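# Press springy cord onto the drawn line with steel blocks

## Task

Shape the springy cord so that it follows the line marked on the board, and weigh it down with the steel blocks so it stays there. It counts as done only when the cord touches the line along its whole length, from one end to the other, and lies flat on the board, and it keeps doing so after the robot lets go.

## Robot and tools

Robot: two FANUC CRX-5iA arms, left_arm and right_arm, each carrying a two-finger parallel gripper with a 50 mm maximum opening. left_arm stands on the +y side. Calibrated base positions in the scene frame: left_arm (-0.049, +0.426, 0) m, quat_wxyz (+1.000, 0, 0, -0.017); right_arm (-0.053, -0.312, 0) m, quat_wxyz (+1.000, 0, 0, -0.019).

Frames. The scene frame has its origin at table-top height, halfway between the nominal bases, +z up, +x out over the table, +y toward left_arm (image left/right does not follow these names). Fixed cameras and the table use the scene frame. Each arm reports its hand pose, velocities and targets in its own base frame, and offsets move along that arm's base axes; rotations pivot about the Hand target's position. Reported poses can be off by a few centimetres, more at long reach. In the gripper frame the fingers point along +z and close along x; end_effector_position is the point midway between the pads, and the fingertips extend 17.5 mm further. A wrist block projects about 10 cm toward the gripper's -y side.

execute_actions(actions, cameras). actions is a list of actions; each action is a table of at most 15 rows, one per 1/30 s step; if shorter, its last row is held to fill 15 steps. Every row has 18 numbers, each in [-1, 1], covering both arms even when one is idle: left dx, dy, dz, rx, ry, rz, left gripper position, force_limit, speed, then the same nine for the right arm. dx..rz are an offset, not a pose: they are measured from that arm's Hand target as it was when the action began (every row from that same start, not from the prior row), along that arm's base axes. Scale: 1.0 equals 0.6 m for dx/dy/dz and 180 degrees for the rotation; rx, ry, rz form one rotation vector. Because each new action restarts from the current Hand target, sending an offset again moves further. Sending six zeros re-asks for the current Hand target. Gripper position: +1 fully open, about -0.65 pads meet, -1 to grip (closes until stopped). force_limit: -1 about 20 N, 0 about 102 N, +1 about 185 N per pad (actual grip may exceed by about 15 N). speed: -1 is 20 mm/s, 0 is 85, +1 is 150. Both start at +1. A 0 in a gripper slot is a real command, so resend the last values to leave a gripper unchanged. Images appear only if actions is empty or cameras names them ("all" for every camera).

move(target, speed, blend, blocking, cameras). target is one 18-number row laid out as above, or a list of up to 15 such rows; every row is an offset from the same starting Hand targets, not from the previous row. Each gripper travels in a straight line, turning the shorter way. speed is the path top speed in m/s, 0.002 to 1, default 0.25 (turn rate up to twice that in rad/s); one value or one per target. blend, in metres, rounds corners on a list; 0 stops at each. All paths end together, at least 0.5 s, capped at 10 s. Moves do not avoid obstacles or the other arm. Gripper numbers of the first target go out at the start; those of later targets go out on arrival. blocking=false returns after about 0.5 s while motion continues. The extra "move:" line reports the ending (done, off_target, moving, held, fault) and limits (paced means the pose was clipped, held means steps were withheld).

wait(seconds 0 to 10) lets time pass with commands held. stop brakes a running move (fingers keep going). zoom_image(camera, region [x0, y0, x1, y1], max 504 by 504 px) enlarges part of the newest image of cam_high, cam_low, cam_board, cam_left_wrist or cam_right_wrist. read_manual returns URDF licence text only. finished_scene(scene) ends the scene irreversibly; call it only once the cord stays on the line unaided.

Control details. Each step the commanded pose is clipped to within 70 mm and 16 degrees of the measured gripper; Hand target in the result is the clipped command, and later offsets start there. Grippers often rest short of it; if so, send the gap as an offset. Joint speed caps: 2.62 rad/s (waist, shoulder), 3.14 (elbow), 3.93 (wrist joints).

Results: per arm end_effector_position (m) and end_effector_quat_wxyz in its base frame, Hand target, Joint velocities (may be omitted when all are within noise), Tool commands, Flange force in gripper axes (includes held weight; noisy, "no reading" near singularities). object_status: 0 moving, 1 stopped while opening, 2 stopped while closing (held), 3 reached position or pads met. Gripping requires status 2. Opening is about (250 - position_measured) times 0.202 mm. Centre fixed objects between the pads.

Avoid: a 150 N net force or joint torque at the load limits (144 N m waist/shoulder/elbow, 36 N m wrist joints) causes a 10 s fault stop; arms are stiff, so aim barely past any firm contact and move slowly when touching. To release a push, command the target back beyond the gripper. Keep arms apart; the clearance check may hold commands but does not stop all contact, and pinching the other arm's fingers counts as a collision. Do not drop the blocks, release moving parts, slam, or let anything leave the table. Sustained loads, stretched-out arms and unreachable targets heat motors (MOTOR HOT warning, then a 30 to 60 s brake). Loose objects may occasionally be nudged by outside disturbances.

Each tool is called after "Emit:" by a JSON object that holds its "fn" and its "kwargs", one argument or row to a line.

## Session

Emit:
{"fn": "execute_actions", "kwargs": {
  "actions": []
}}

Scene clock: 0.00 s.
left_arm: end_effector_position=(+0.1403, -0.6016, +0.2532) position_measured=3 object_status=3 end_effector_quat_wxyz=(-0.434, +0.341, +0.706, -0.443) | right_arm: end_effector_position=(+0.4395, -0.1293, +0.1253) position_measured=3 object_status=3 end_effector_quat_wxyz=(-0.002, +0.902, +0.430, +0.039)
Joint positions: left_arm=[-0.77 0.653 -0.038 1.094 -1.755 1.107] | right_arm=[-0.027 0.05 -0.308 -0.043 -1.145 -0.637]
Joint velocities: within noise
Flange force (N): no reading
Hand target: left_arm +0.1403, -0.6016, +0.2532; -0.434, +0.341, +0.706, -0.443 | right_arm +0.4395, -0.1293, +0.1253; -0.002, +0.902, +0.430, +0.039
Tool commands: left_gripper/position=+1.0 left_gripper/force_limit=+1.0 left_gripper/speed=+1.0 right_gripper/position=+1.0 right_gripper/force_limit=+1.0 right_gripper/speed=+1.0

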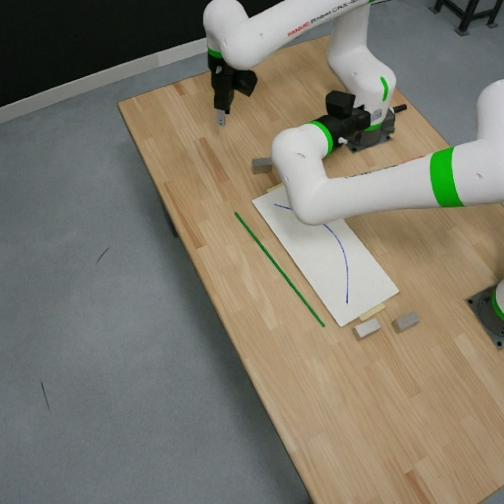

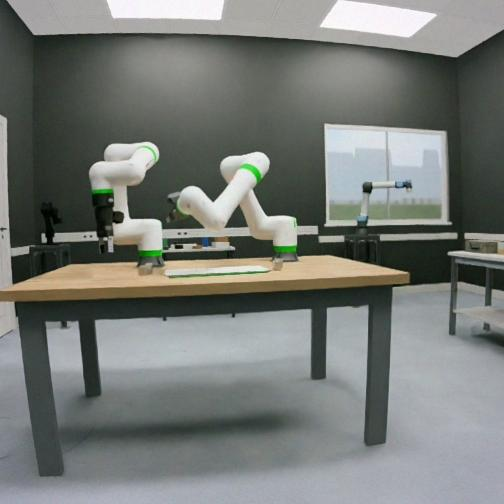

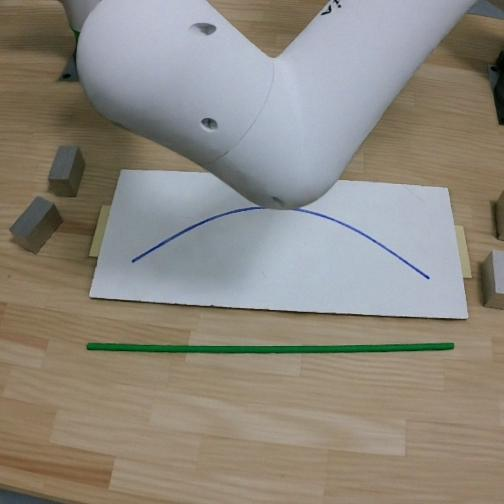

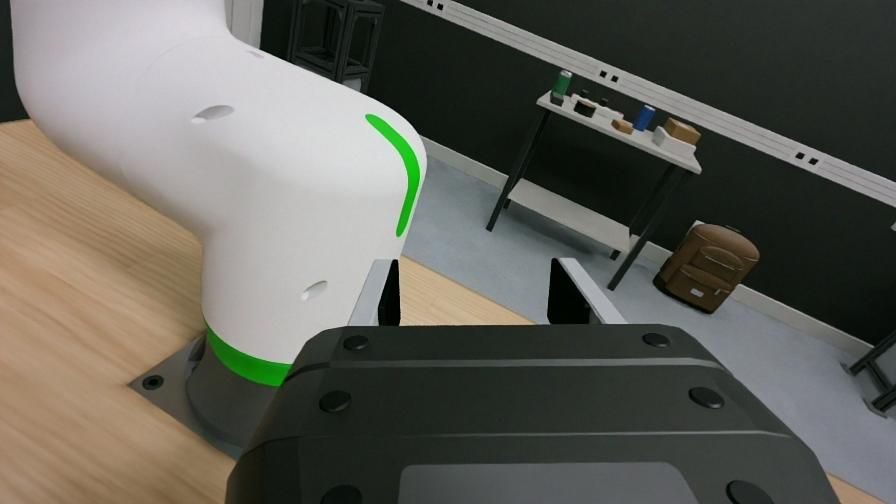

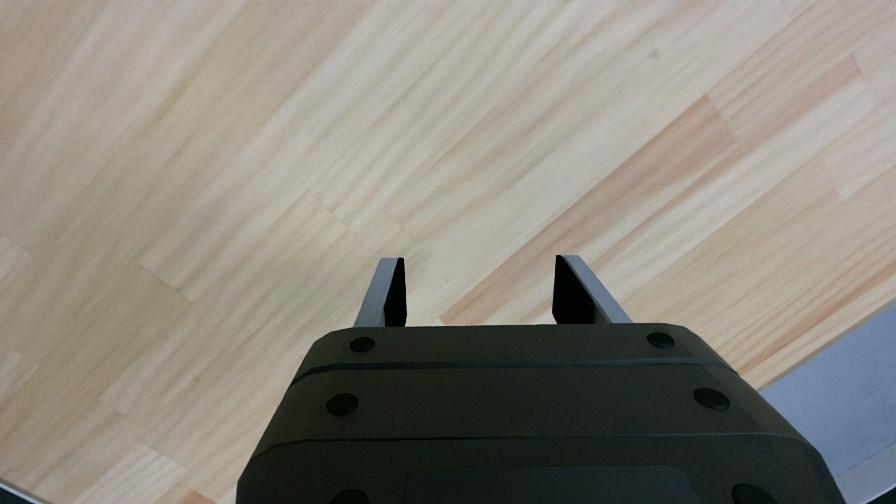

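Emit:
{"fn": "move", "kwargs": {
  "target": [0.3165,0.869,0.328,0.0045,-0.433,-0.18,1,1,1,-0.1825,0.2,0.541,-0.019,0.017,0.217,1,1,1],
  "speed": 0.4,
  "cameras": ["all"]
}}

Scene clock: 8.07 s.
left_arm: end_effector_position=(+0.3302, -0.0802, +0.4500) position_measured=3 object_status=3 end_effector_quat_wxyz=(+0.000, +0.707, +0.707, +0.000) | right_arm: end_effector_position=(+0.3300, -0.0093, +0.4499) position_measured=3 object_status=3 end_effector_quat_wxyz=(+0.000, +0.706, +0.708, +0.000)
Joint positions: left_arm=[0.154 -0.192 0.233 0 -1.994 -0.153] | right_arm=[0.377 -0.216 0.213 0 -1.999 -0.375]
Flange force (N): left_arm=[5.1 -3.3 0.6] | right_arm=[3.3 -1.6 -0.6]
Hand target: left_arm +0.3302, -0.0802, +0.4500; +0.000, +0.707, +0.707, +0.000 | right_arm +0.3300, -0.0093, +0.4499; +0.000, +0.706, +0.708, +0.000
Off the commanded pose: left_arm 0.000 m, 0 deg | right_arm 0.000 m, 0 deg.
move: done

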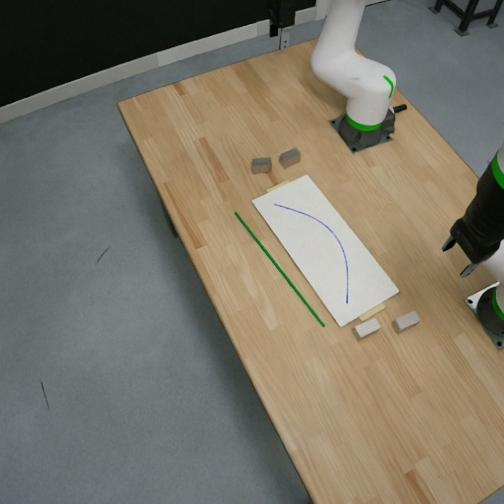

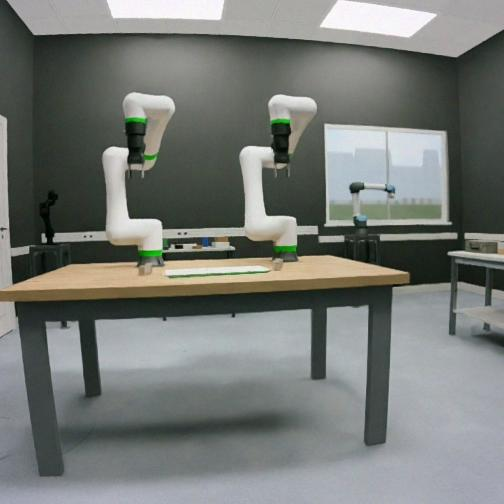

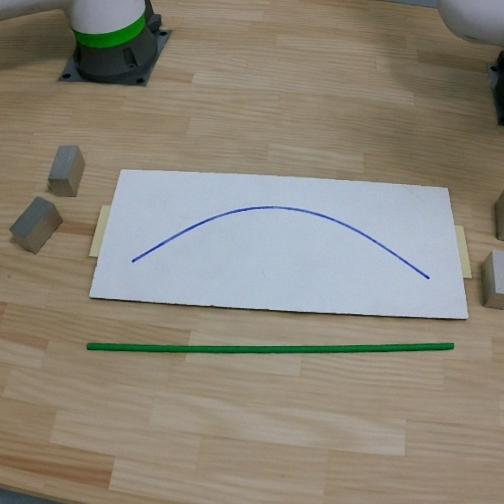

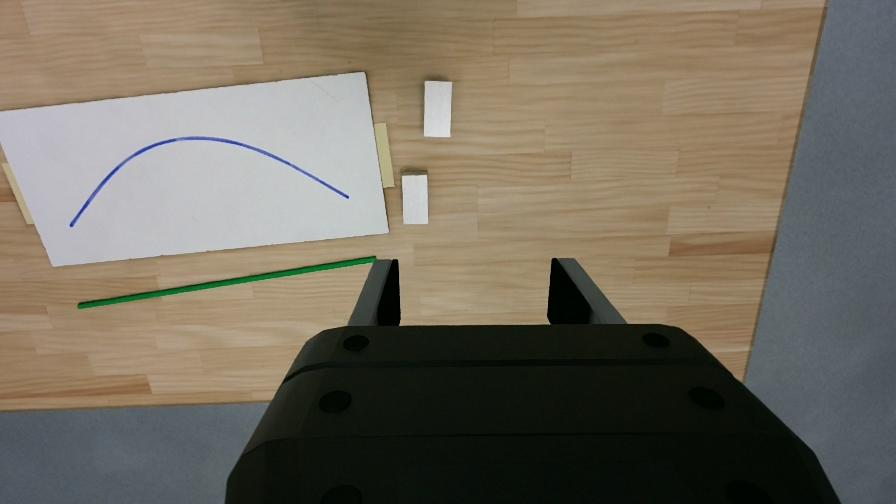

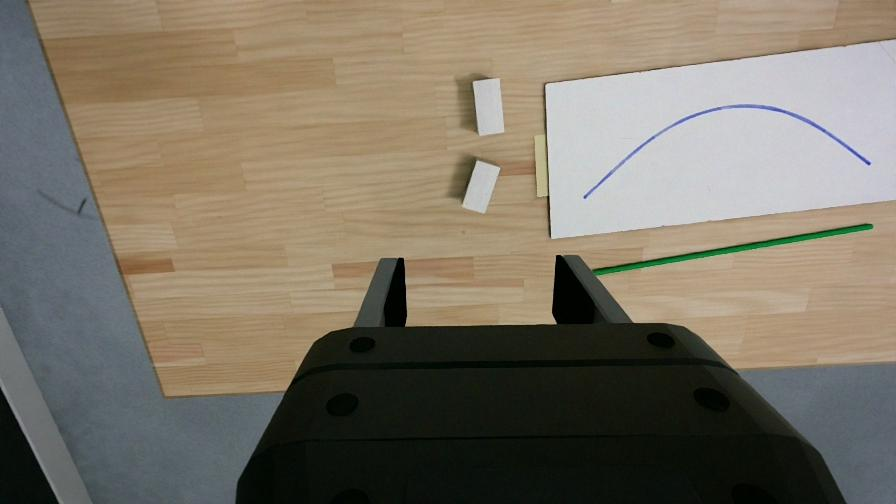

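Emit:
{"fn": "move", "kwargs": {
  "target": [0.1063,-0.084,-0.533,0,0,0,1,-0.9,0,0.0853,0.0615,-0.533,0,0,-0.1,1,-0.9,0],
  "speed": 0.4,
  "cameras": ["cam_board","cam_left_wrist","cam_right_wrist"]
}}

Scene clock: 15.13 s.
left_arm: end_effector_position=(+0.3940, -0.1306, +0.1303) position_measured=3 object_status=3 end_effector_quat_wxyz=(+0.000, +0.707, +0.708, +0.000) | right_arm: end_effector_position=(+0.3811, +0.0277, +0.1301) position_measured=3 object_status=3 end_effector_quat_wxyz=(+0.000, +0.808, +0.589, +0.000)
Joint positions: left_arm=[-0.001 -0.022 -0.379 0 -1.213 0.002] | right_arm=[0.42 -0.109 -0.46 0 -1.219 -0.732]
Flange force (N): left_arm=[5.4 -3.4 -2.0] | right_arm=[1.8 -2.1 -1.5]
Hand target: left_arm +0.3940, -0.1306, +0.1302; +0.000, +0.707, +0.707, +0.000 | right_arm +0.3811, +0.0276, +0.1301; +0.000, +0.808, +0.589, +0.000
Off the commanded pose: left_arm 0.000 m, 0 deg | right_arm 0.000 m, 0 deg.
move: done
Images, in order (width x height): cam_board 504x504, cam_left_wrist 896x504, cam_right_wrist 896x504.

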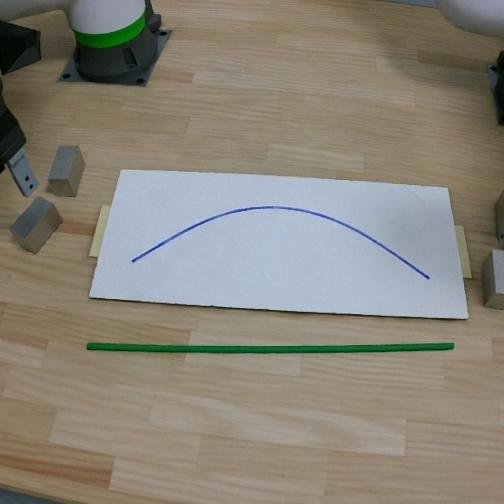

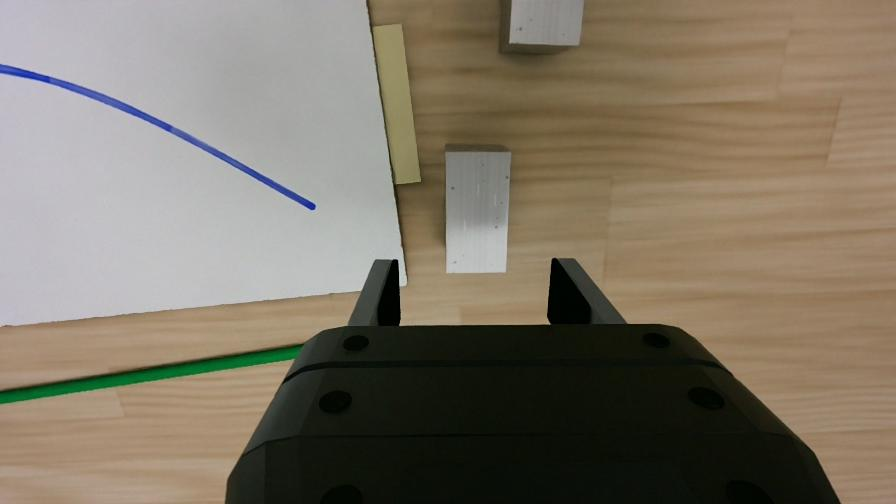

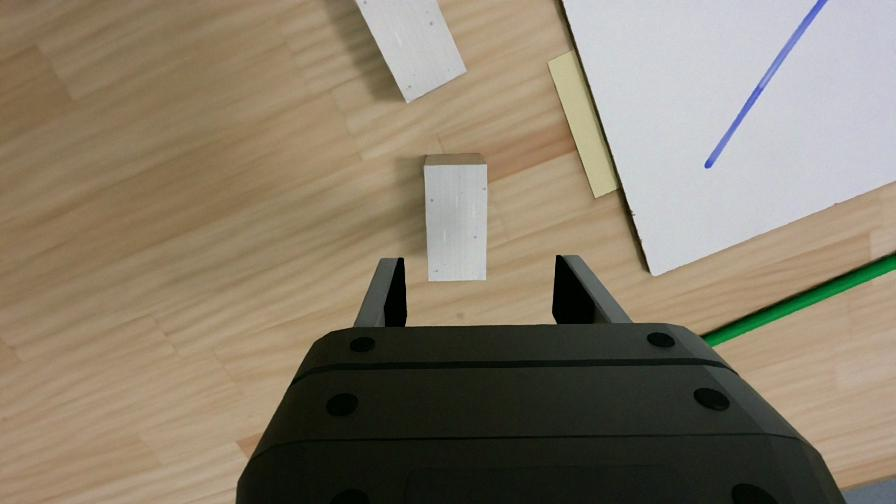

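Emit:
{"fn": "move", "kwargs": {
  "target": [
    [-0.01,0.0073,-0.1655,0,0,0,1,-0.9,0,0.0012,-0.006,-0.1718,0,0,-0.1e-6,1,-0.9,0],
    [-0.01,0.0073,-0.1655,0,0,0,-1,-0.9,0,0.0012,-0.006,-0.1718,0,0,0,-1,-0.9,0],
    [-0.01,0.0073,-0.05,0,0,0,-1,-0.9,0,0.0012,-0.006,-0.05,0,0,0,-1,-0.9,0],
    [-0.069,-0.1413,-0.05,0,0,-0.18,-1,-0.9,0,-0.03,0.2155,-0.05,0,0,0.3583,-1,-0.9,0],
    [-0.069,-0.1413,-0.147,0,0,-0.18,-1,-0.9,0,-0.03,0.2155,-0.153,0,0,0.3583,-1,-0.9,0]
  ],
  "speed": [0.15,0.1,0.2,0.3,0.12],
  "blend": [0,0,0.02,0.02,0],
  "cameras": ["cam_board","cam_left_wrist","cam_right_wrist"]
}}

Scene clock: 25.83 s.
left_arm: end_effector_position=(+0.3526, -0.2154, +0.0420) position_measured=103 object_status=2 end_effector_quat_wxyz=(+0.000, +0.876, +0.482, +0.000) | right_arm: end_effector_position=(+0.3631, +0.1570, +0.0383) position_measured=103 object_status=2 end_effector_quat_wxyz=(+0.000, +0.370, +0.929, +0.000)
Joint positions: left_arm=[-0.228 0.081 -0.503 0 -0.986 -0.337] | right_arm=[0.743 0.044 -0.553 0 -0.973 0.071]
Flange force (N): left_arm=[3.9 -3.2 3.5] | right_arm=[2.6 -0.3 3.2]
Hand target: left_arm +0.3526, -0.2154, +0.0420; +0.000, +0.876, +0.482, +0.000 | right_arm +0.3631, +0.1569, +0.0383; +0.000, +0.370, +0.929, +0.000
Off the commanded pose: left_arm 0.000 m, 0 deg | right_arm 0.000 m, 0 deg.
move: done
Images, in order (width x height): cam_board 504x504, cam_left_wrist 896x504, cam_right_wrist 896x504.

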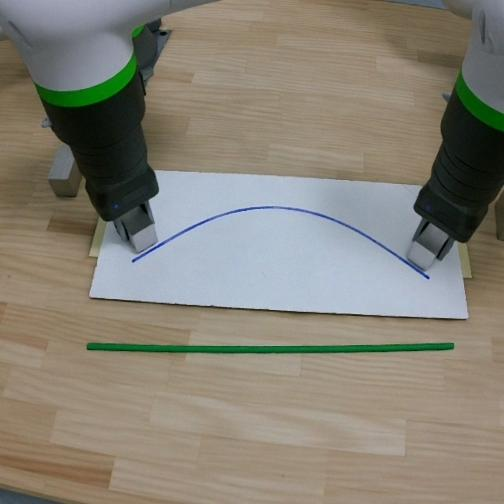

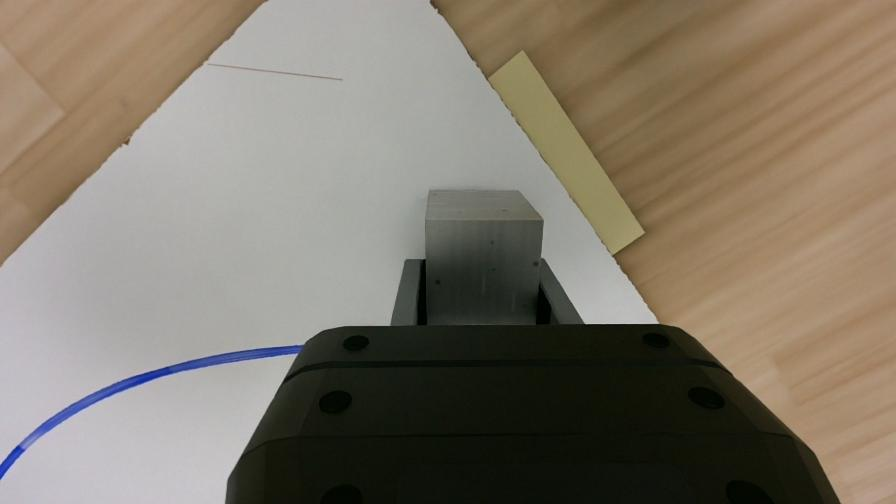

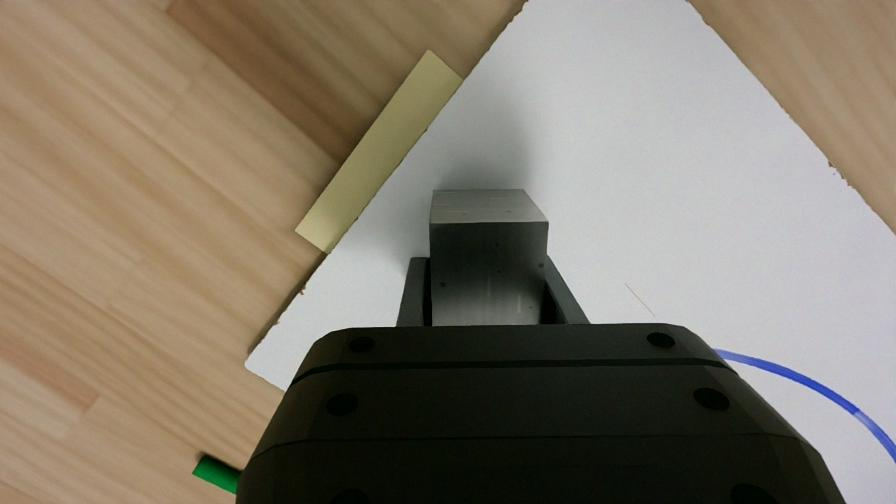

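Emit:
{"fn": "execute_actions", "kwargs": {
  "actions": [
    [[0,0,-0.0033,0,0,0,-1,-0.9,0,0,0,-0.0033,0,0,0,-1,-0.9,0]],
    [[0,0,-0.0025,0,0,0,-1,-0.9,0,0,0,-0.0025,0,0,0,-1,-0.9,0]],
    [[0,0,-0.0025,0,0,0,-1,-0.9,0,0,0,-0.0025,0,0,0,-1,-0.9,0]],
    [[0,0,-0.0025,0,0,0,-1,-0.9,0,0,0,-0.0025,0,0,0,-1,-0.9,0]]
  ],
  "cameras": ["cam_board"]
}}

Emit:
{"fn": "zoom_image", "kwargs": {
  "camera": "cam_board",
  "region": [80, 150, 480, 330]
}}

Scene clock: 28.73 s.
left_arm: end_effector_position=(+0.3526, -0.2154, +0.0355) position_measured=103 object_status=2 end_effector_quat_wxyz=(+0.000, +0.876, +0.482, +0.000) | right_arm: end_effector_position=(+0.3632, +0.1570, +0.0318) position_measured=103 object_status=2 end_effector_quat_wxyz=(+0.000, +0.370, +0.929, +0.000)
Joint positions: left_arm=[-0.228 0.091 -0.51 0.001 -0.969 -0.337] | right_arm=[0.743 0.055 -0.56 0 -0.955 0.071]
Flange force (N): left_arm=[8.8 -14.4 -63.5] | right_arm=[15.3 -8.2 -50.9]
Flange force at the end of the 1st action (N): left_arm=[3.3 -3.2 3.0] | right_arm=[2.3 -0.7 3.2]
Flange force at the end of the 2nd action (N): left_arm=[3.9 -2.7 3.5] | right_arm=[2.2 0.1 3.6]
Flange force at the end of the 3rd action (N): left_arm=[4.5 -15.5 -24.5] | right_arm=[4.4 -3.1 -2.3]
Hand target: left_arm +0.3526, -0.2154, +0.0355; +0.000, +0.876, +0.482, +0.000 | right_arm +0.3631, +0.1569, +0.0318; +0.000, +0.370, +0.929, +0.000
Off the commanded pose: left_arm 0.000 m, 0 deg | right_arm 0.000 m, 0 deg.
Images, in order (width x height): cam_board 504x504.

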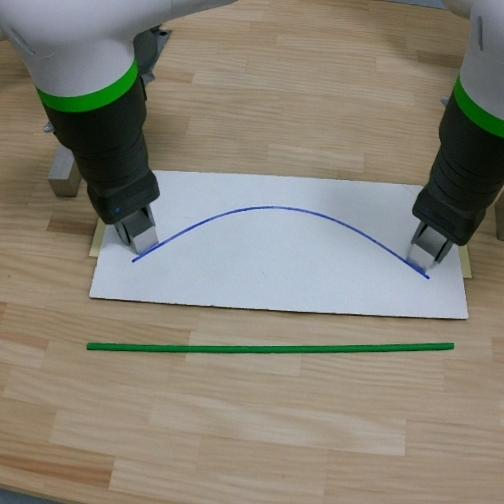

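Scaled by 1.260.

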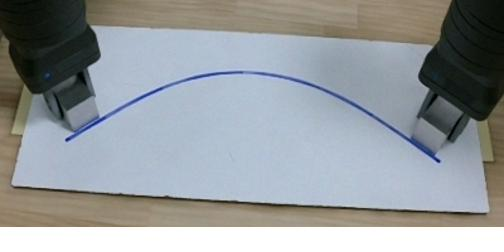

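Emit:
{"fn": "move", "kwargs": {
  "target": [
    [0,0,0.003,0,0,0,-1,-0.9,0,0,0,0.004,0,0,0,-1,-0.9,0],
    [0,0,0.003,0,0,0,1,-0.9,-0.8,0,0,0.004,0,0,0,1,-0.9,-0.8],
    [0,0,0.12,0,0,0,1,-0.9,-0.8,0,0,0.12,0,0,0,1,-0.9,-0.8],
    [0.2423,-0.106,0.191,0,0,-0.27,1,-0.9,-0.8,0.2315,0.115,0.197,0,0,0.298,1,-0.9,-0.8]
  ],
  "speed": [0.05,0.05,0.15,0.3],
  "cameras": ["cam_board","cam_left_wrist","cam_right_wrist"]
}}

Scene clock: 34.50 s.
left_arm: end_effector_position=(+0.4980, -0.2790, +0.1501) position_measured=3 object_status=3 end_effector_quat_wxyz=(+0.000, +0.997, +0.079, +0.000) | right_arm: end_effector_position=(+0.5020, +0.2259, +0.1500) position_measured=3 object_status=3 end_effector_quat_wxyz=(+0.000, -0.089, +0.996, +0.000)
Joint positions: left_arm=[-0.281 0.346 0.096 0.001 -1.321 -1.132] | right_arm=[0.661 0.297 0.032 0 -1.306 1.089]
Flange force (N): left_arm=[0.0 -2.3 -1.1] | right_arm=[2.9 1.3 -1.0]
Hand target: left_arm +0.4980, -0.2790, +0.1501; +0.000, +0.997, +0.079, +0.000 | right_arm +0.5020, +0.2259, +0.1500; +0.000, -0.089, +0.996, +0.000
Off the commanded pose: left_arm 0.000 m, 0 deg | right_arm 0.000 m, 0 deg.
move: done
Images, in order (width x height): cam_board 504x504, cam_left_wrist 896x504, cam_right_wrist 896x504.

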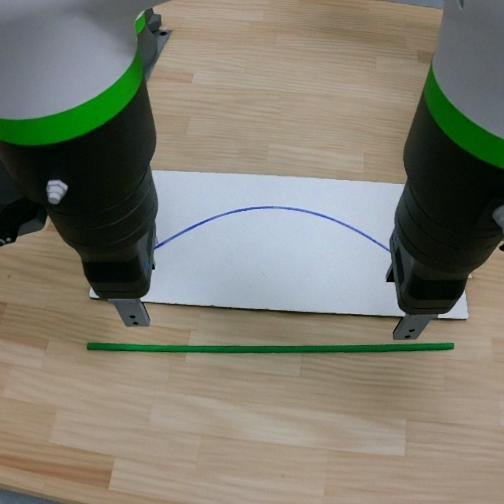

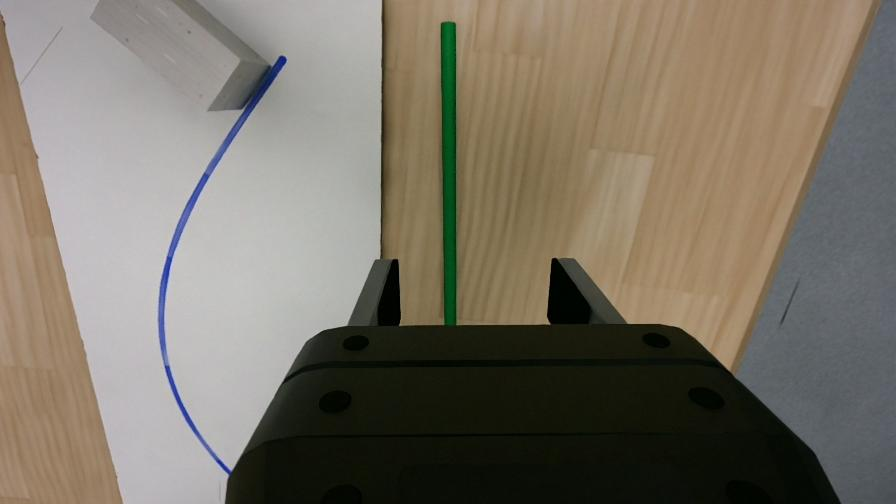

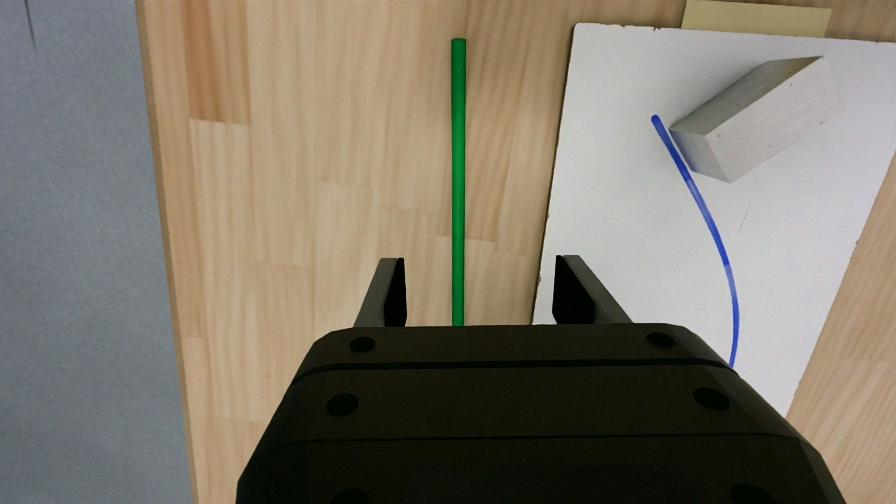

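Emit:
{"fn": "move", "kwargs": {
  "target": [
    [-0.0148,-0.0023,-0.2092,0,0,0,1,-0.9,-0.8,0,0,-0.215,0,0,0,1,-0.9,-0.8],
    [-0.0148,-0.0023,-0.2092,0,0,0,-1,-0.9,-0.6,0,0,-0.215,0,0,0,-1,-0.9,-0.6],
    [-0.0148,-0.0023,-0.1592,0,0,0,-1,-0.9,-0.6,0,0,-0.165,0,0,0,-1,-0.9,-0.6],
    [-0.1452,-0.0005,-0.1592,0,0,-0.0197,-1,-0.9,-0.6,-0.1545,-0.0018,-0.165,0,0,-0.0197,-1,-0.9,-0.6]
  ],
  "speed": [0.12,0.1,0.1,0.1],
  "cameras": ["cam_board","cam_left_wrist","cam_right_wrist"]
}}

Scene clock: 43.27 s.
left_arm: end_effector_position=(+0.4109, -0.2793, +0.0546) position_measured=218 object_status=2 end_effector_quat_wxyz=(+0.000, +0.999, +0.048, +0.000) | right_arm: end_effector_position=(+0.4094, +0.2249, +0.0510) position_measured=215 object_status=2 end_effector_quat_wxyz=(+0.000, -0.058, +0.998, +0.000)
Joint positions: left_arm=[-0.332 0.26 -0.256 0.001 -1.055 -1.143] | right_arm=[0.784 0.197 -0.345 -0.001 -1.029 0.904]
Flange force (N): left_arm=[0.1 -5.7 -1.8] | right_arm=[2.5 0.4 -1.9]
Hand target: left_arm +0.4109, -0.2793, +0.0546; +0.000, +0.999, +0.048, +0.000 | right_arm +0.4093, +0.2249, +0.0510; +0.000, -0.058, +0.998, +0.000
Off the commanded pose: left_arm 0.000 m, 0 deg | right_arm 0.000 m, 0 deg.
move: done
Images, in order (width x height): cam_board 504x504, cam_left_wrist 896x504, cam_right_wrist 896x504.

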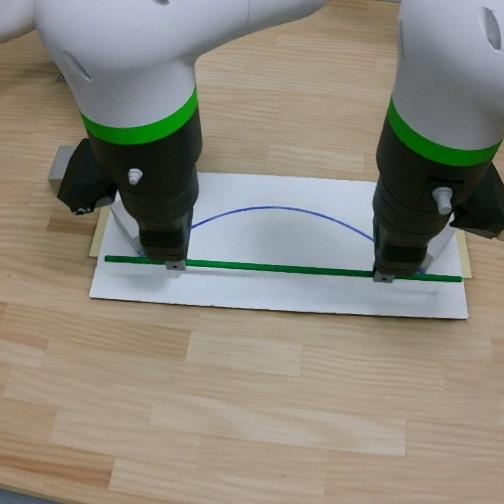

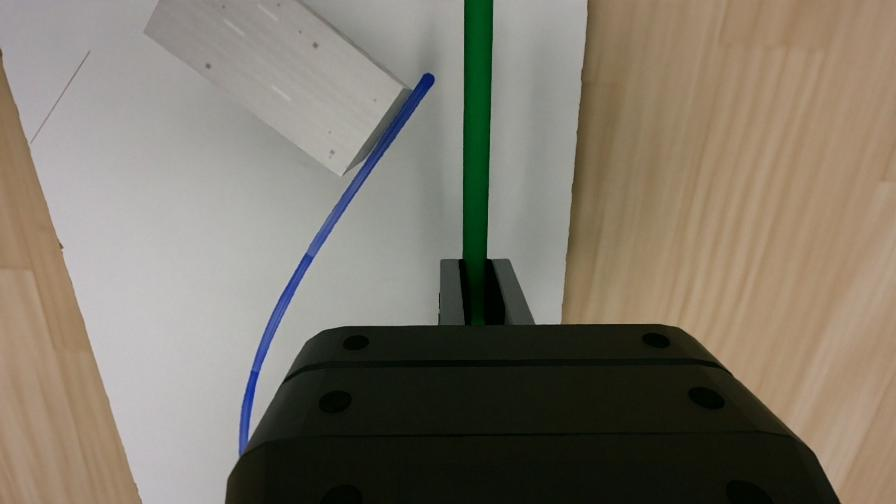

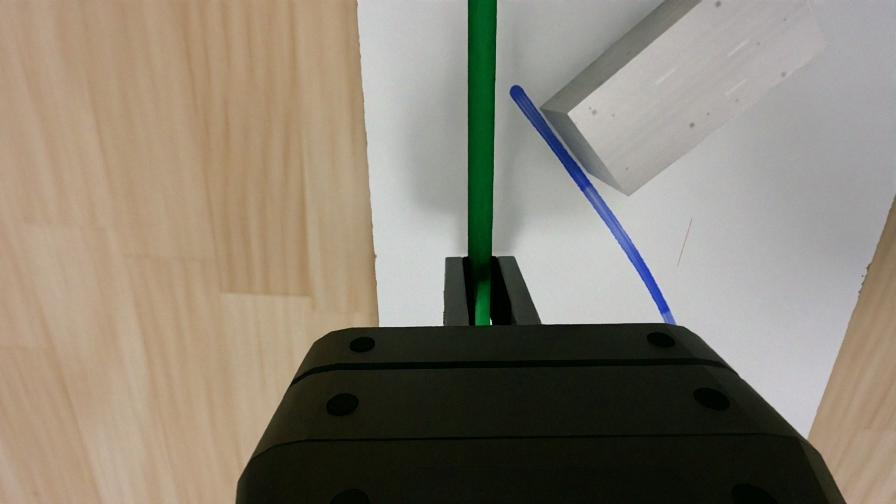

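Emit:
{"fn": "move", "kwargs": {
  "target": [
    [0,0,-0.0377,0,0,0,-1,-0.9,-0.6,0,0,-0.0375,0,0,0,-1,-0.9,-0.6],
    [0,0,-0.0377,0,0,0,0.97,-0.9,-1,0,0,-0.0375,0,0,0,0.97,-0.9,-1],
    [0,0,0.14,0,0,0,0.97,-0.9,-1,0,0,0.14,0,0,0,0.97,-0.9,-1],
    [-0.2115,0.3022,0.1257,0,0,0.47,0.97,-0.9,-1,-0.206,-0.3178,0.1317,0,0,-0.509,0.97,-0.9,-1]
  ],
  "speed": [0.06,0.1,0.2,0.4],
  "blend": [0,0,0.03,0],
  "cameras": ["cam_board","cam_left_wrist","cam_right_wrist"]
}}

Scene clock: 50.47 s.
left_arm: end_effector_position=(+0.2840, -0.0980, +0.1300) position_measured=8 object_status=3 end_effector_quat_wxyz=(+0.000, +0.706, +0.708, +0.000) | right_arm: end_effector_position=(+0.2858, +0.0341, +0.1300) position_measured=8 object_status=3 end_effector_quat_wxyz=(+0.000, +0.675, +0.738, +0.000)
Joint positions: left_arm=[0.116 -0.35 -0.647 0 -1.274 -0.114] | right_arm=[0.587 -0.392 -0.673 0 -1.289 -0.499]
Flange force (N): left_arm=[5.9 -4.0 -1.1] | right_arm=[4.8 -1.7 -0.6]
Hand target: left_arm +0.2840, -0.0980, +0.1300; +0.000, +0.706, +0.708, +0.000 | right_arm +0.2857, +0.0342, +0.1300; +0.000, +0.675, +0.738, +0.000
Off the commanded pose: left_arm 0.000 m, 0 deg | right_arm 0.000 m, 0 deg.
move: done
Images, in order (width x height): cam_board 504x504, cam_left_wrist 896x504, cam_right_wrist 896x504.

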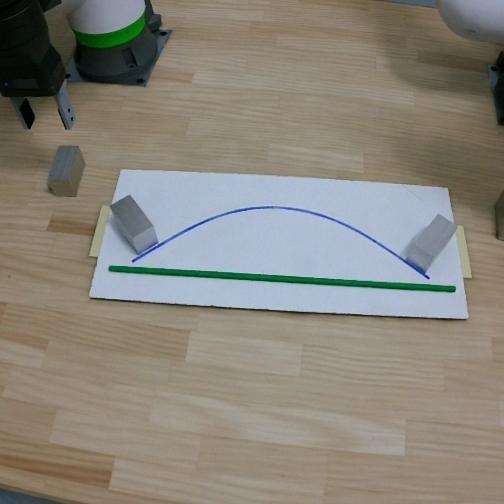

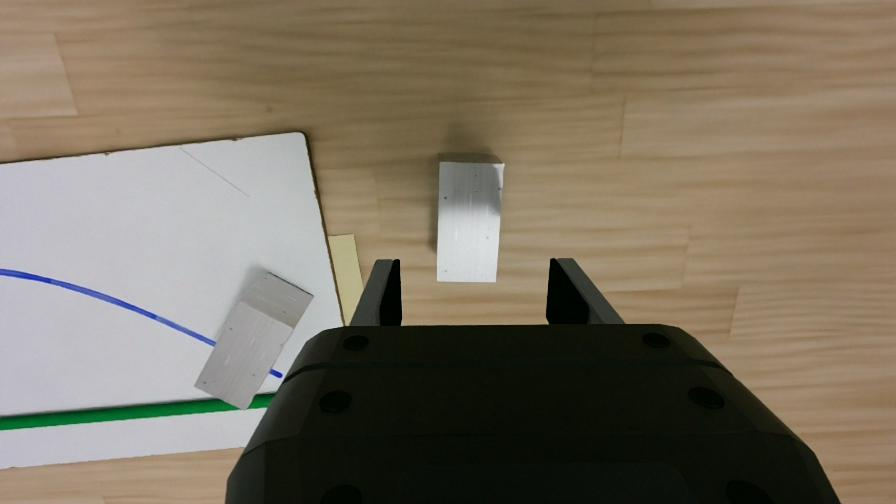

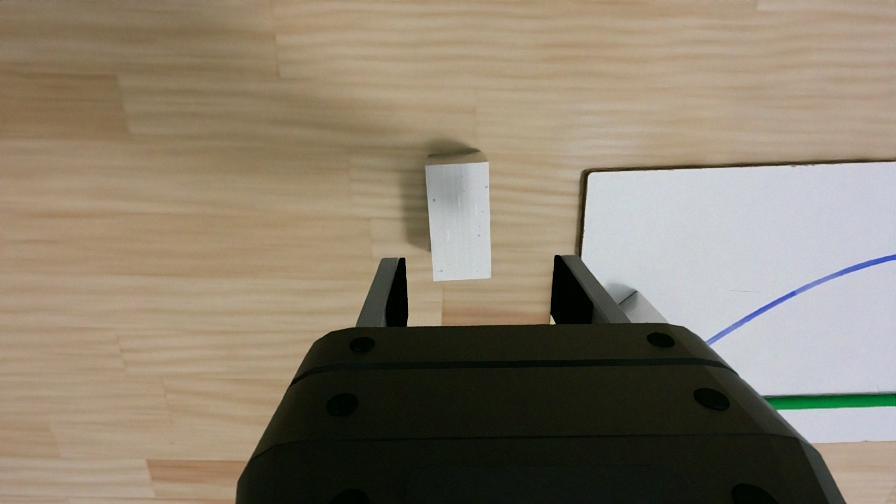

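Emit:
{"fn": "move", "kwargs": {
  "target": [
    [0,0,-0.165,0,0,0,0.97,-0.9,-1,0.0023,-0.0022,-0.1715,0,0,0.017,0.97,-0.9,-1],
    [0,0,-0.165,0,0,0,-1,-0.9,0,0.0023,-0.0022,-0.1715,0,0,0.017,-1,-0.9,0],
    [0,0,0,0,0,0,-1,-0.9,0,0.0023,-0.0022,0,0,0,0.017,-1,-0.9,0],
    [0.3032,-0.3832,0,0,0,-0.089,-1,-0.9,0,0.0023,-0.0022,0,0,0,0.017,-1,-0.9,0]
  ],
  "speed": [0.15,0.1,0.2,0.3],
  "blend": [0,0,0.03,0],
  "cameras": ["cam_board","cam_left_wrist"]
}}

Scene clock: 59.37 s.
left_arm: end_effector_position=(+0.4659, -0.3279, +0.1300) position_measured=103 object_status=2 end_effector_quat_wxyz=(+0.000, +0.798, +0.602, +0.000) | right_arm: end_effector_position=(+0.2871, +0.0329, +0.1300) position_measured=103 object_status=2 end_effector_quat_wxyz=(+0.000, +0.655, +0.755, +0.000)
Joint positions: left_arm=[-0.383 0.356 0.062 0 -1.276 0.105] | right_arm=[0.581 -0.387 -0.671 0 -1.287 -0.439]
Flange force (N): left_arm=[3.0 -1.8 4.9] | right_arm=[4.1 -1.7 4.8]
Hand target: left_arm +0.4659, -0.3279, +0.1300; +0.000, +0.798, +0.602, +0.000 | right_arm +0.2871, +0.0329, +0.1300; +0.000, +0.655, +0.755, +0.000
Off the commanded pose: left_arm 0.000 m, 0 deg | right_arm 0.000 m, 0 deg.
move: done
Images, in order (width x height): cam_board 504x504, cam_left_wrist 896x504.

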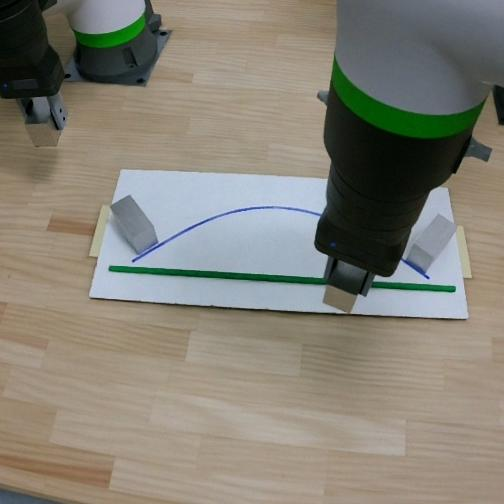

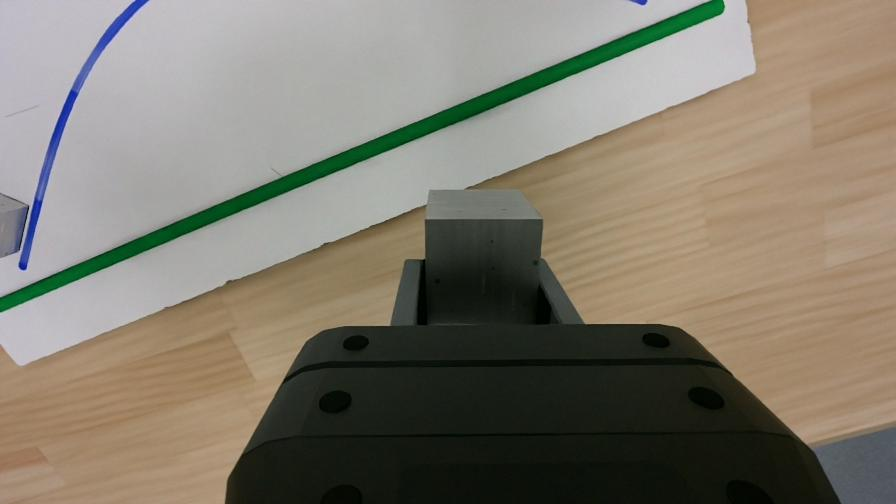

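Emit:
{"fn": "move", "kwargs": {
  "target": [
    [0,-0.005,-0.1525,0,0,0,-1,-0.9,0,0,0,0,0,0,0,-1,-0.9,0],
    [-0.1775,-0.0205,-0.1525,0,0,0,-1,-0.9,0,0,0,0,0,0,0,-1,-0.9,0]
  ],
  "speed": [0.15,0.06],
  "cameras": ["cam_board","cam_left_wrist"]
}}

Emit:
{"fn": "zoom_image", "kwargs": {
  "camera": "cam_board",
  "region": [80, 150, 480, 330]
}}

Scene clock: 64.23 s.
left_arm: end_effector_position=(+0.3594, -0.3402, +0.0385) position_measured=103 object_status=2 end_effector_quat_wxyz=(+0.000, +0.798, +0.602, +0.000) | right_arm: end_effector_position=(+0.2871, +0.0329, +0.1300) position_measured=103 object_status=2 end_effector_quat_wxyz=(+0.000, +0.655, +0.755, +0.000)
Joint positions: left_arm=[-0.492 0.276 -0.279 0 -1.015 0.215] | right_arm=[0.581 -0.387 -0.671 0 -1.287 -0.439]
Flange force (N): left_arm=[3.6 1.2 3.0] | right_arm=[3.9 -1.5 4.6]
Hand target: left_arm +0.3594, -0.3402, +0.0385; +0.000, +0.798, +0.602, +0.000 | right_arm +0.2871, +0.0329, +0.1300; +0.000, +0.655, +0.755, +0.000
Off the commanded pose: left_arm 0.000 m, 0 deg | right_arm 0.000 m, 0 deg.
move: done
Images, in order (width x height): cam_board 504x504, cam_left_wrist 896x504.

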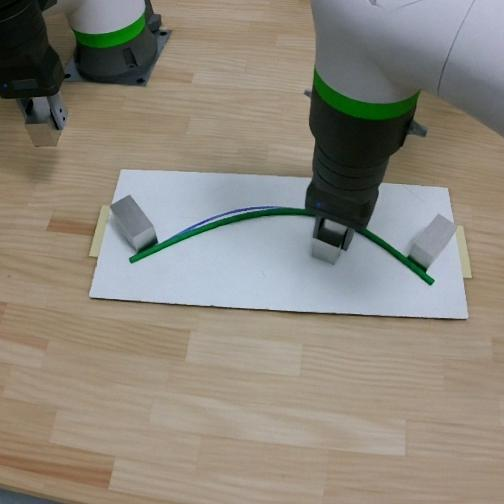

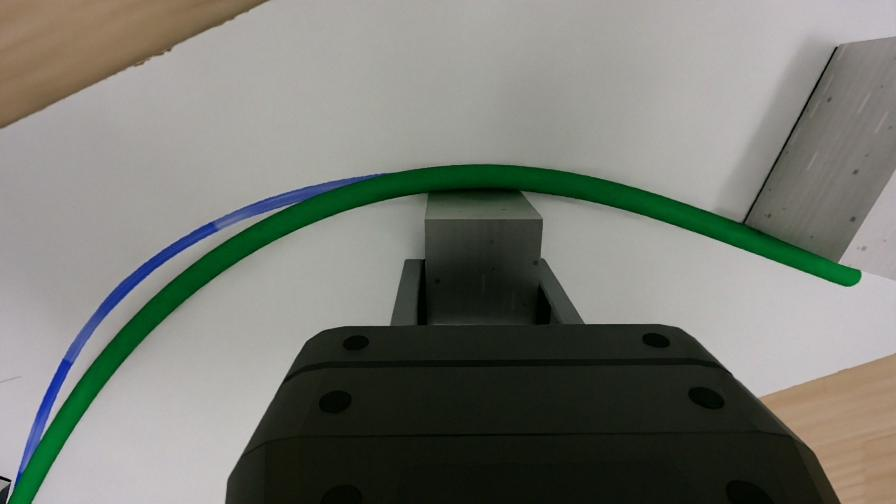

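Scaled by 1.260.

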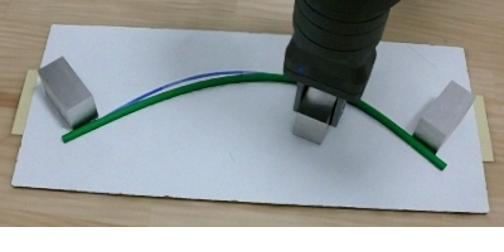

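Emit:
{"fn": "move", "kwargs": {
  "target": [
    [0,0,-0.0032,0,0,0,-1,-0.9,0,0,0,0,0,0,0,-1,-0.9,0],
    [0,0,-0.0015,0,0,0,0.66,-0.9,-1,0,0,0,0,0,0,-1,-0.9,0],
    [0,0,0.12,0,0,0,0.66,-0.9,-1,0,0,0,0,0,0,-1,-0.9,0],
    [-0.1,0.483,0.35,0,0,0,0.66,-0.9,-1,0.1392,0.2146,0,0,0,0.05,-1,-0.9,0],
    [-0.1,0.483,0.35,0,0,0,0.66,-0.9,-1,0.2785,0.4292,0,0,0,0.1005,-1,-0.9,0],
    [-0.1,0.483,0.35,0,0,0,0.66,-0.9,-1,0.2785,0.4292,-0.1583,0,0,0.1005,-1,-0.9,0],
    [-0.1,0.483,0.35,0,0,0,0.66,-0.9,-1,0.1012,0.4128,-0.1583,0,0,0.1005,-1,-0.9,0]
  ],
  "speed": [0.03,0.05,0.15,0.4,0.3,0.15,0.06],
  "blend": [0,0,0.02,0.03,0.0,0,0],
  "cameras": ["cam_board","cam_right_wrist"]
}}

Emit:
{"fn": "zoom_image", "kwargs": {
  "camera": "cam_board",
  "region": [80, 150, 480, 330]
}}

Scene clock: 73.37 s.
left_arm: end_effector_position=(+0.2994, -0.0504, +0.2485) position_measured=53 object_status=3 end_effector_quat_wxyz=(+0.000, +0.798, +0.602, +0.000) | right_arm: end_effector_position=(+0.3479, +0.2805, +0.0350) position_measured=103 object_status=2 end_effector_quat_wxyz=(+0.000, +0.528, +0.849, +0.000)
Joint positions: left_arm=[0.276 -0.39 -0.393 0.001 -1.567 -0.554] | right_arm=[0.974 0.172 -0.418 0 -0.98 -0.516]
Flange force (N): left_arm=[5.2 -5.8 -1.0] | right_arm=[2.8 -2.4 4.3]
Hand target: left_arm +0.2994, -0.0504, +0.2485; +0.000, +0.798, +0.602, +0.000 | right_arm +0.3478, +0.2805, +0.0350; +0.000, +0.528, +0.849, +0.000
Off the commanded pose: left_arm 0.000 m, 0 deg | right_arm 0.000 m, 0 deg.
move: done; limits=paced
Images, in order (width x height): cam_board 504x504, cam_right_wrist 896x504.

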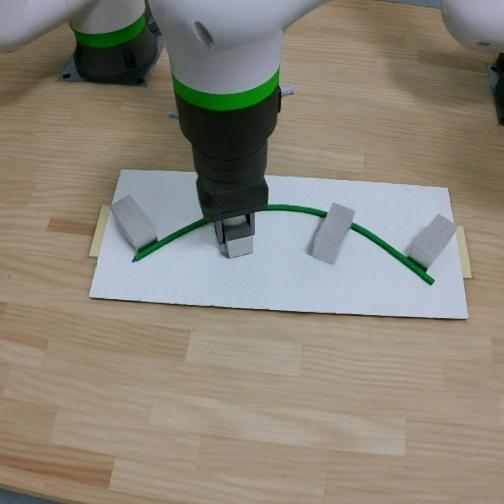

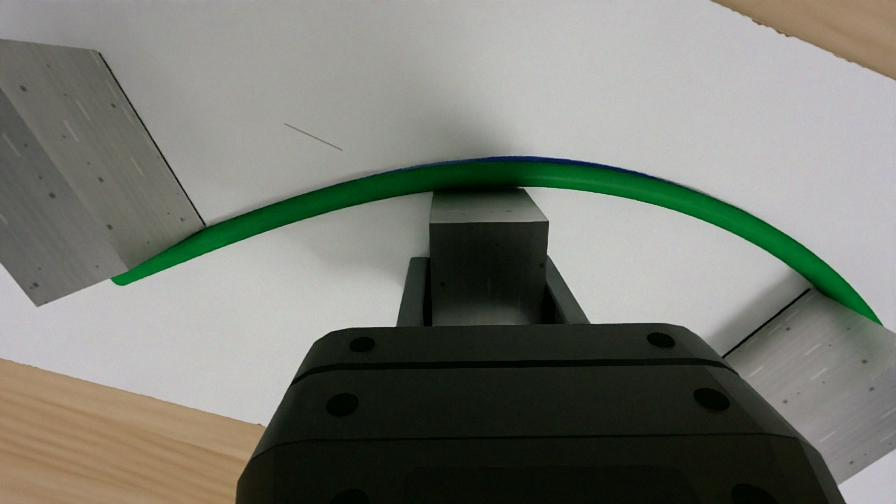

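Scaled by 1.260.

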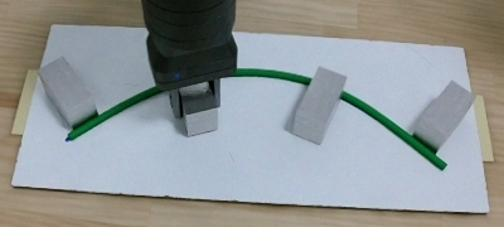

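Emit:
{"fn": "move", "kwargs": {
  "target": [
    [0,0,0,0,0,0,0.66,-0.9,-1,-0.0025,0,0,0,0,0,-1,-0.9,0],
    [0,0,0,0,0,0,0.66,-0.9,-1,-0.0025,0,-0.0032,0,0,0,-1,-0.9,0],
    [0,0,0,0,0,0,-0.65,-0.9,-0.5,-0.0025,0,-0.0015,0,0,0,0.66,-0.9,-1],
    [0,0,0,0,0,0,-0.65,-0.9,-0.5,-0.0025,0,0.12,0,0,0,0.66,-0.9,-1],
    [0.192,-0.2182,-0.2475,0,0,-0.591,-0.65,-0.9,-0.5,-0.09,-0.4,0.35,0,0,0,0.66,-0.9,-1]
  ],
  "speed": [0.03,0.03,0.05,0.15,0.4],
  "cameras": ["cam_board","cam_left_wrist"]
}}

Emit:
{"fn": "zoom_image", "kwargs": {
  "camera": "cam_board",
  "region": [80, 150, 480, 330]
}}

Scene clock: 80.43 s.
left_arm: end_effector_position=(+0.4146, -0.1813, +0.1000) position_measured=249 object_status=3 end_effector_quat_wxyz=(+0.000, +0.961, -0.278, +0.000) | right_arm: end_effector_position=(+0.2938, +0.0406, +0.2450) position_measured=53 object_status=3 end_effector_quat_wxyz=(+0.000, +0.528, +0.849, +0.000)
Joint positions: left_arm=[-0.121 0.103 -0.324 0.001 -1.144 -2.014] | right_arm=[0.591 -0.41 -0.414 0 -1.567 -0.133]
Flange force (N): left_arm=[-3.1 -3.0 -1.7] | right_arm=[3.5 0.7 -1.6]
Hand target: left_arm +0.4146, -0.1813, +0.1000; +0.000, +0.961, -0.278, +0.000 | right_arm +0.2938, +0.0405, +0.2450; +0.000, +0.528, +0.849, +0.000
Off the commanded pose: left_arm 0.000 m, 0 deg | right_arm 0.000 m, 0 deg.
move: done
Images, in order (width x height): cam_board 504x504, cam_left_wrist 896x504.

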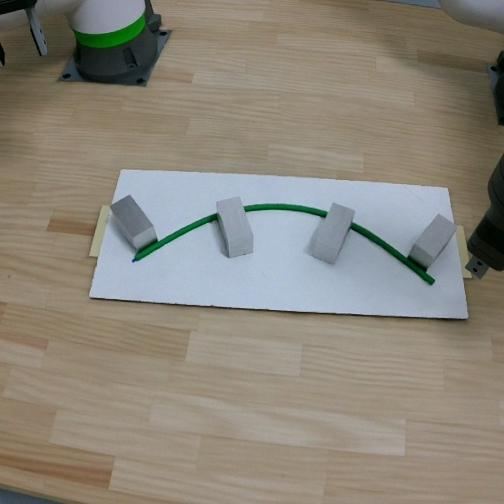

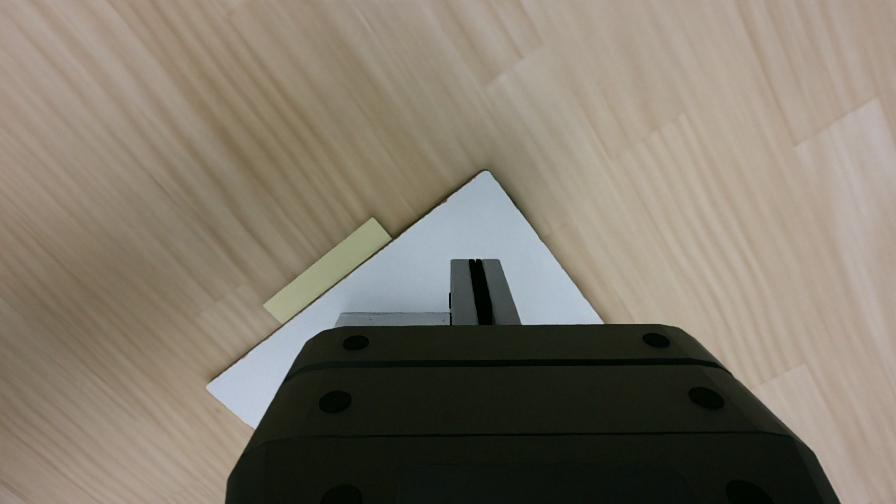

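Scaled by 1.260.

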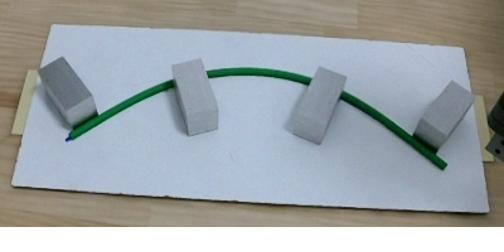

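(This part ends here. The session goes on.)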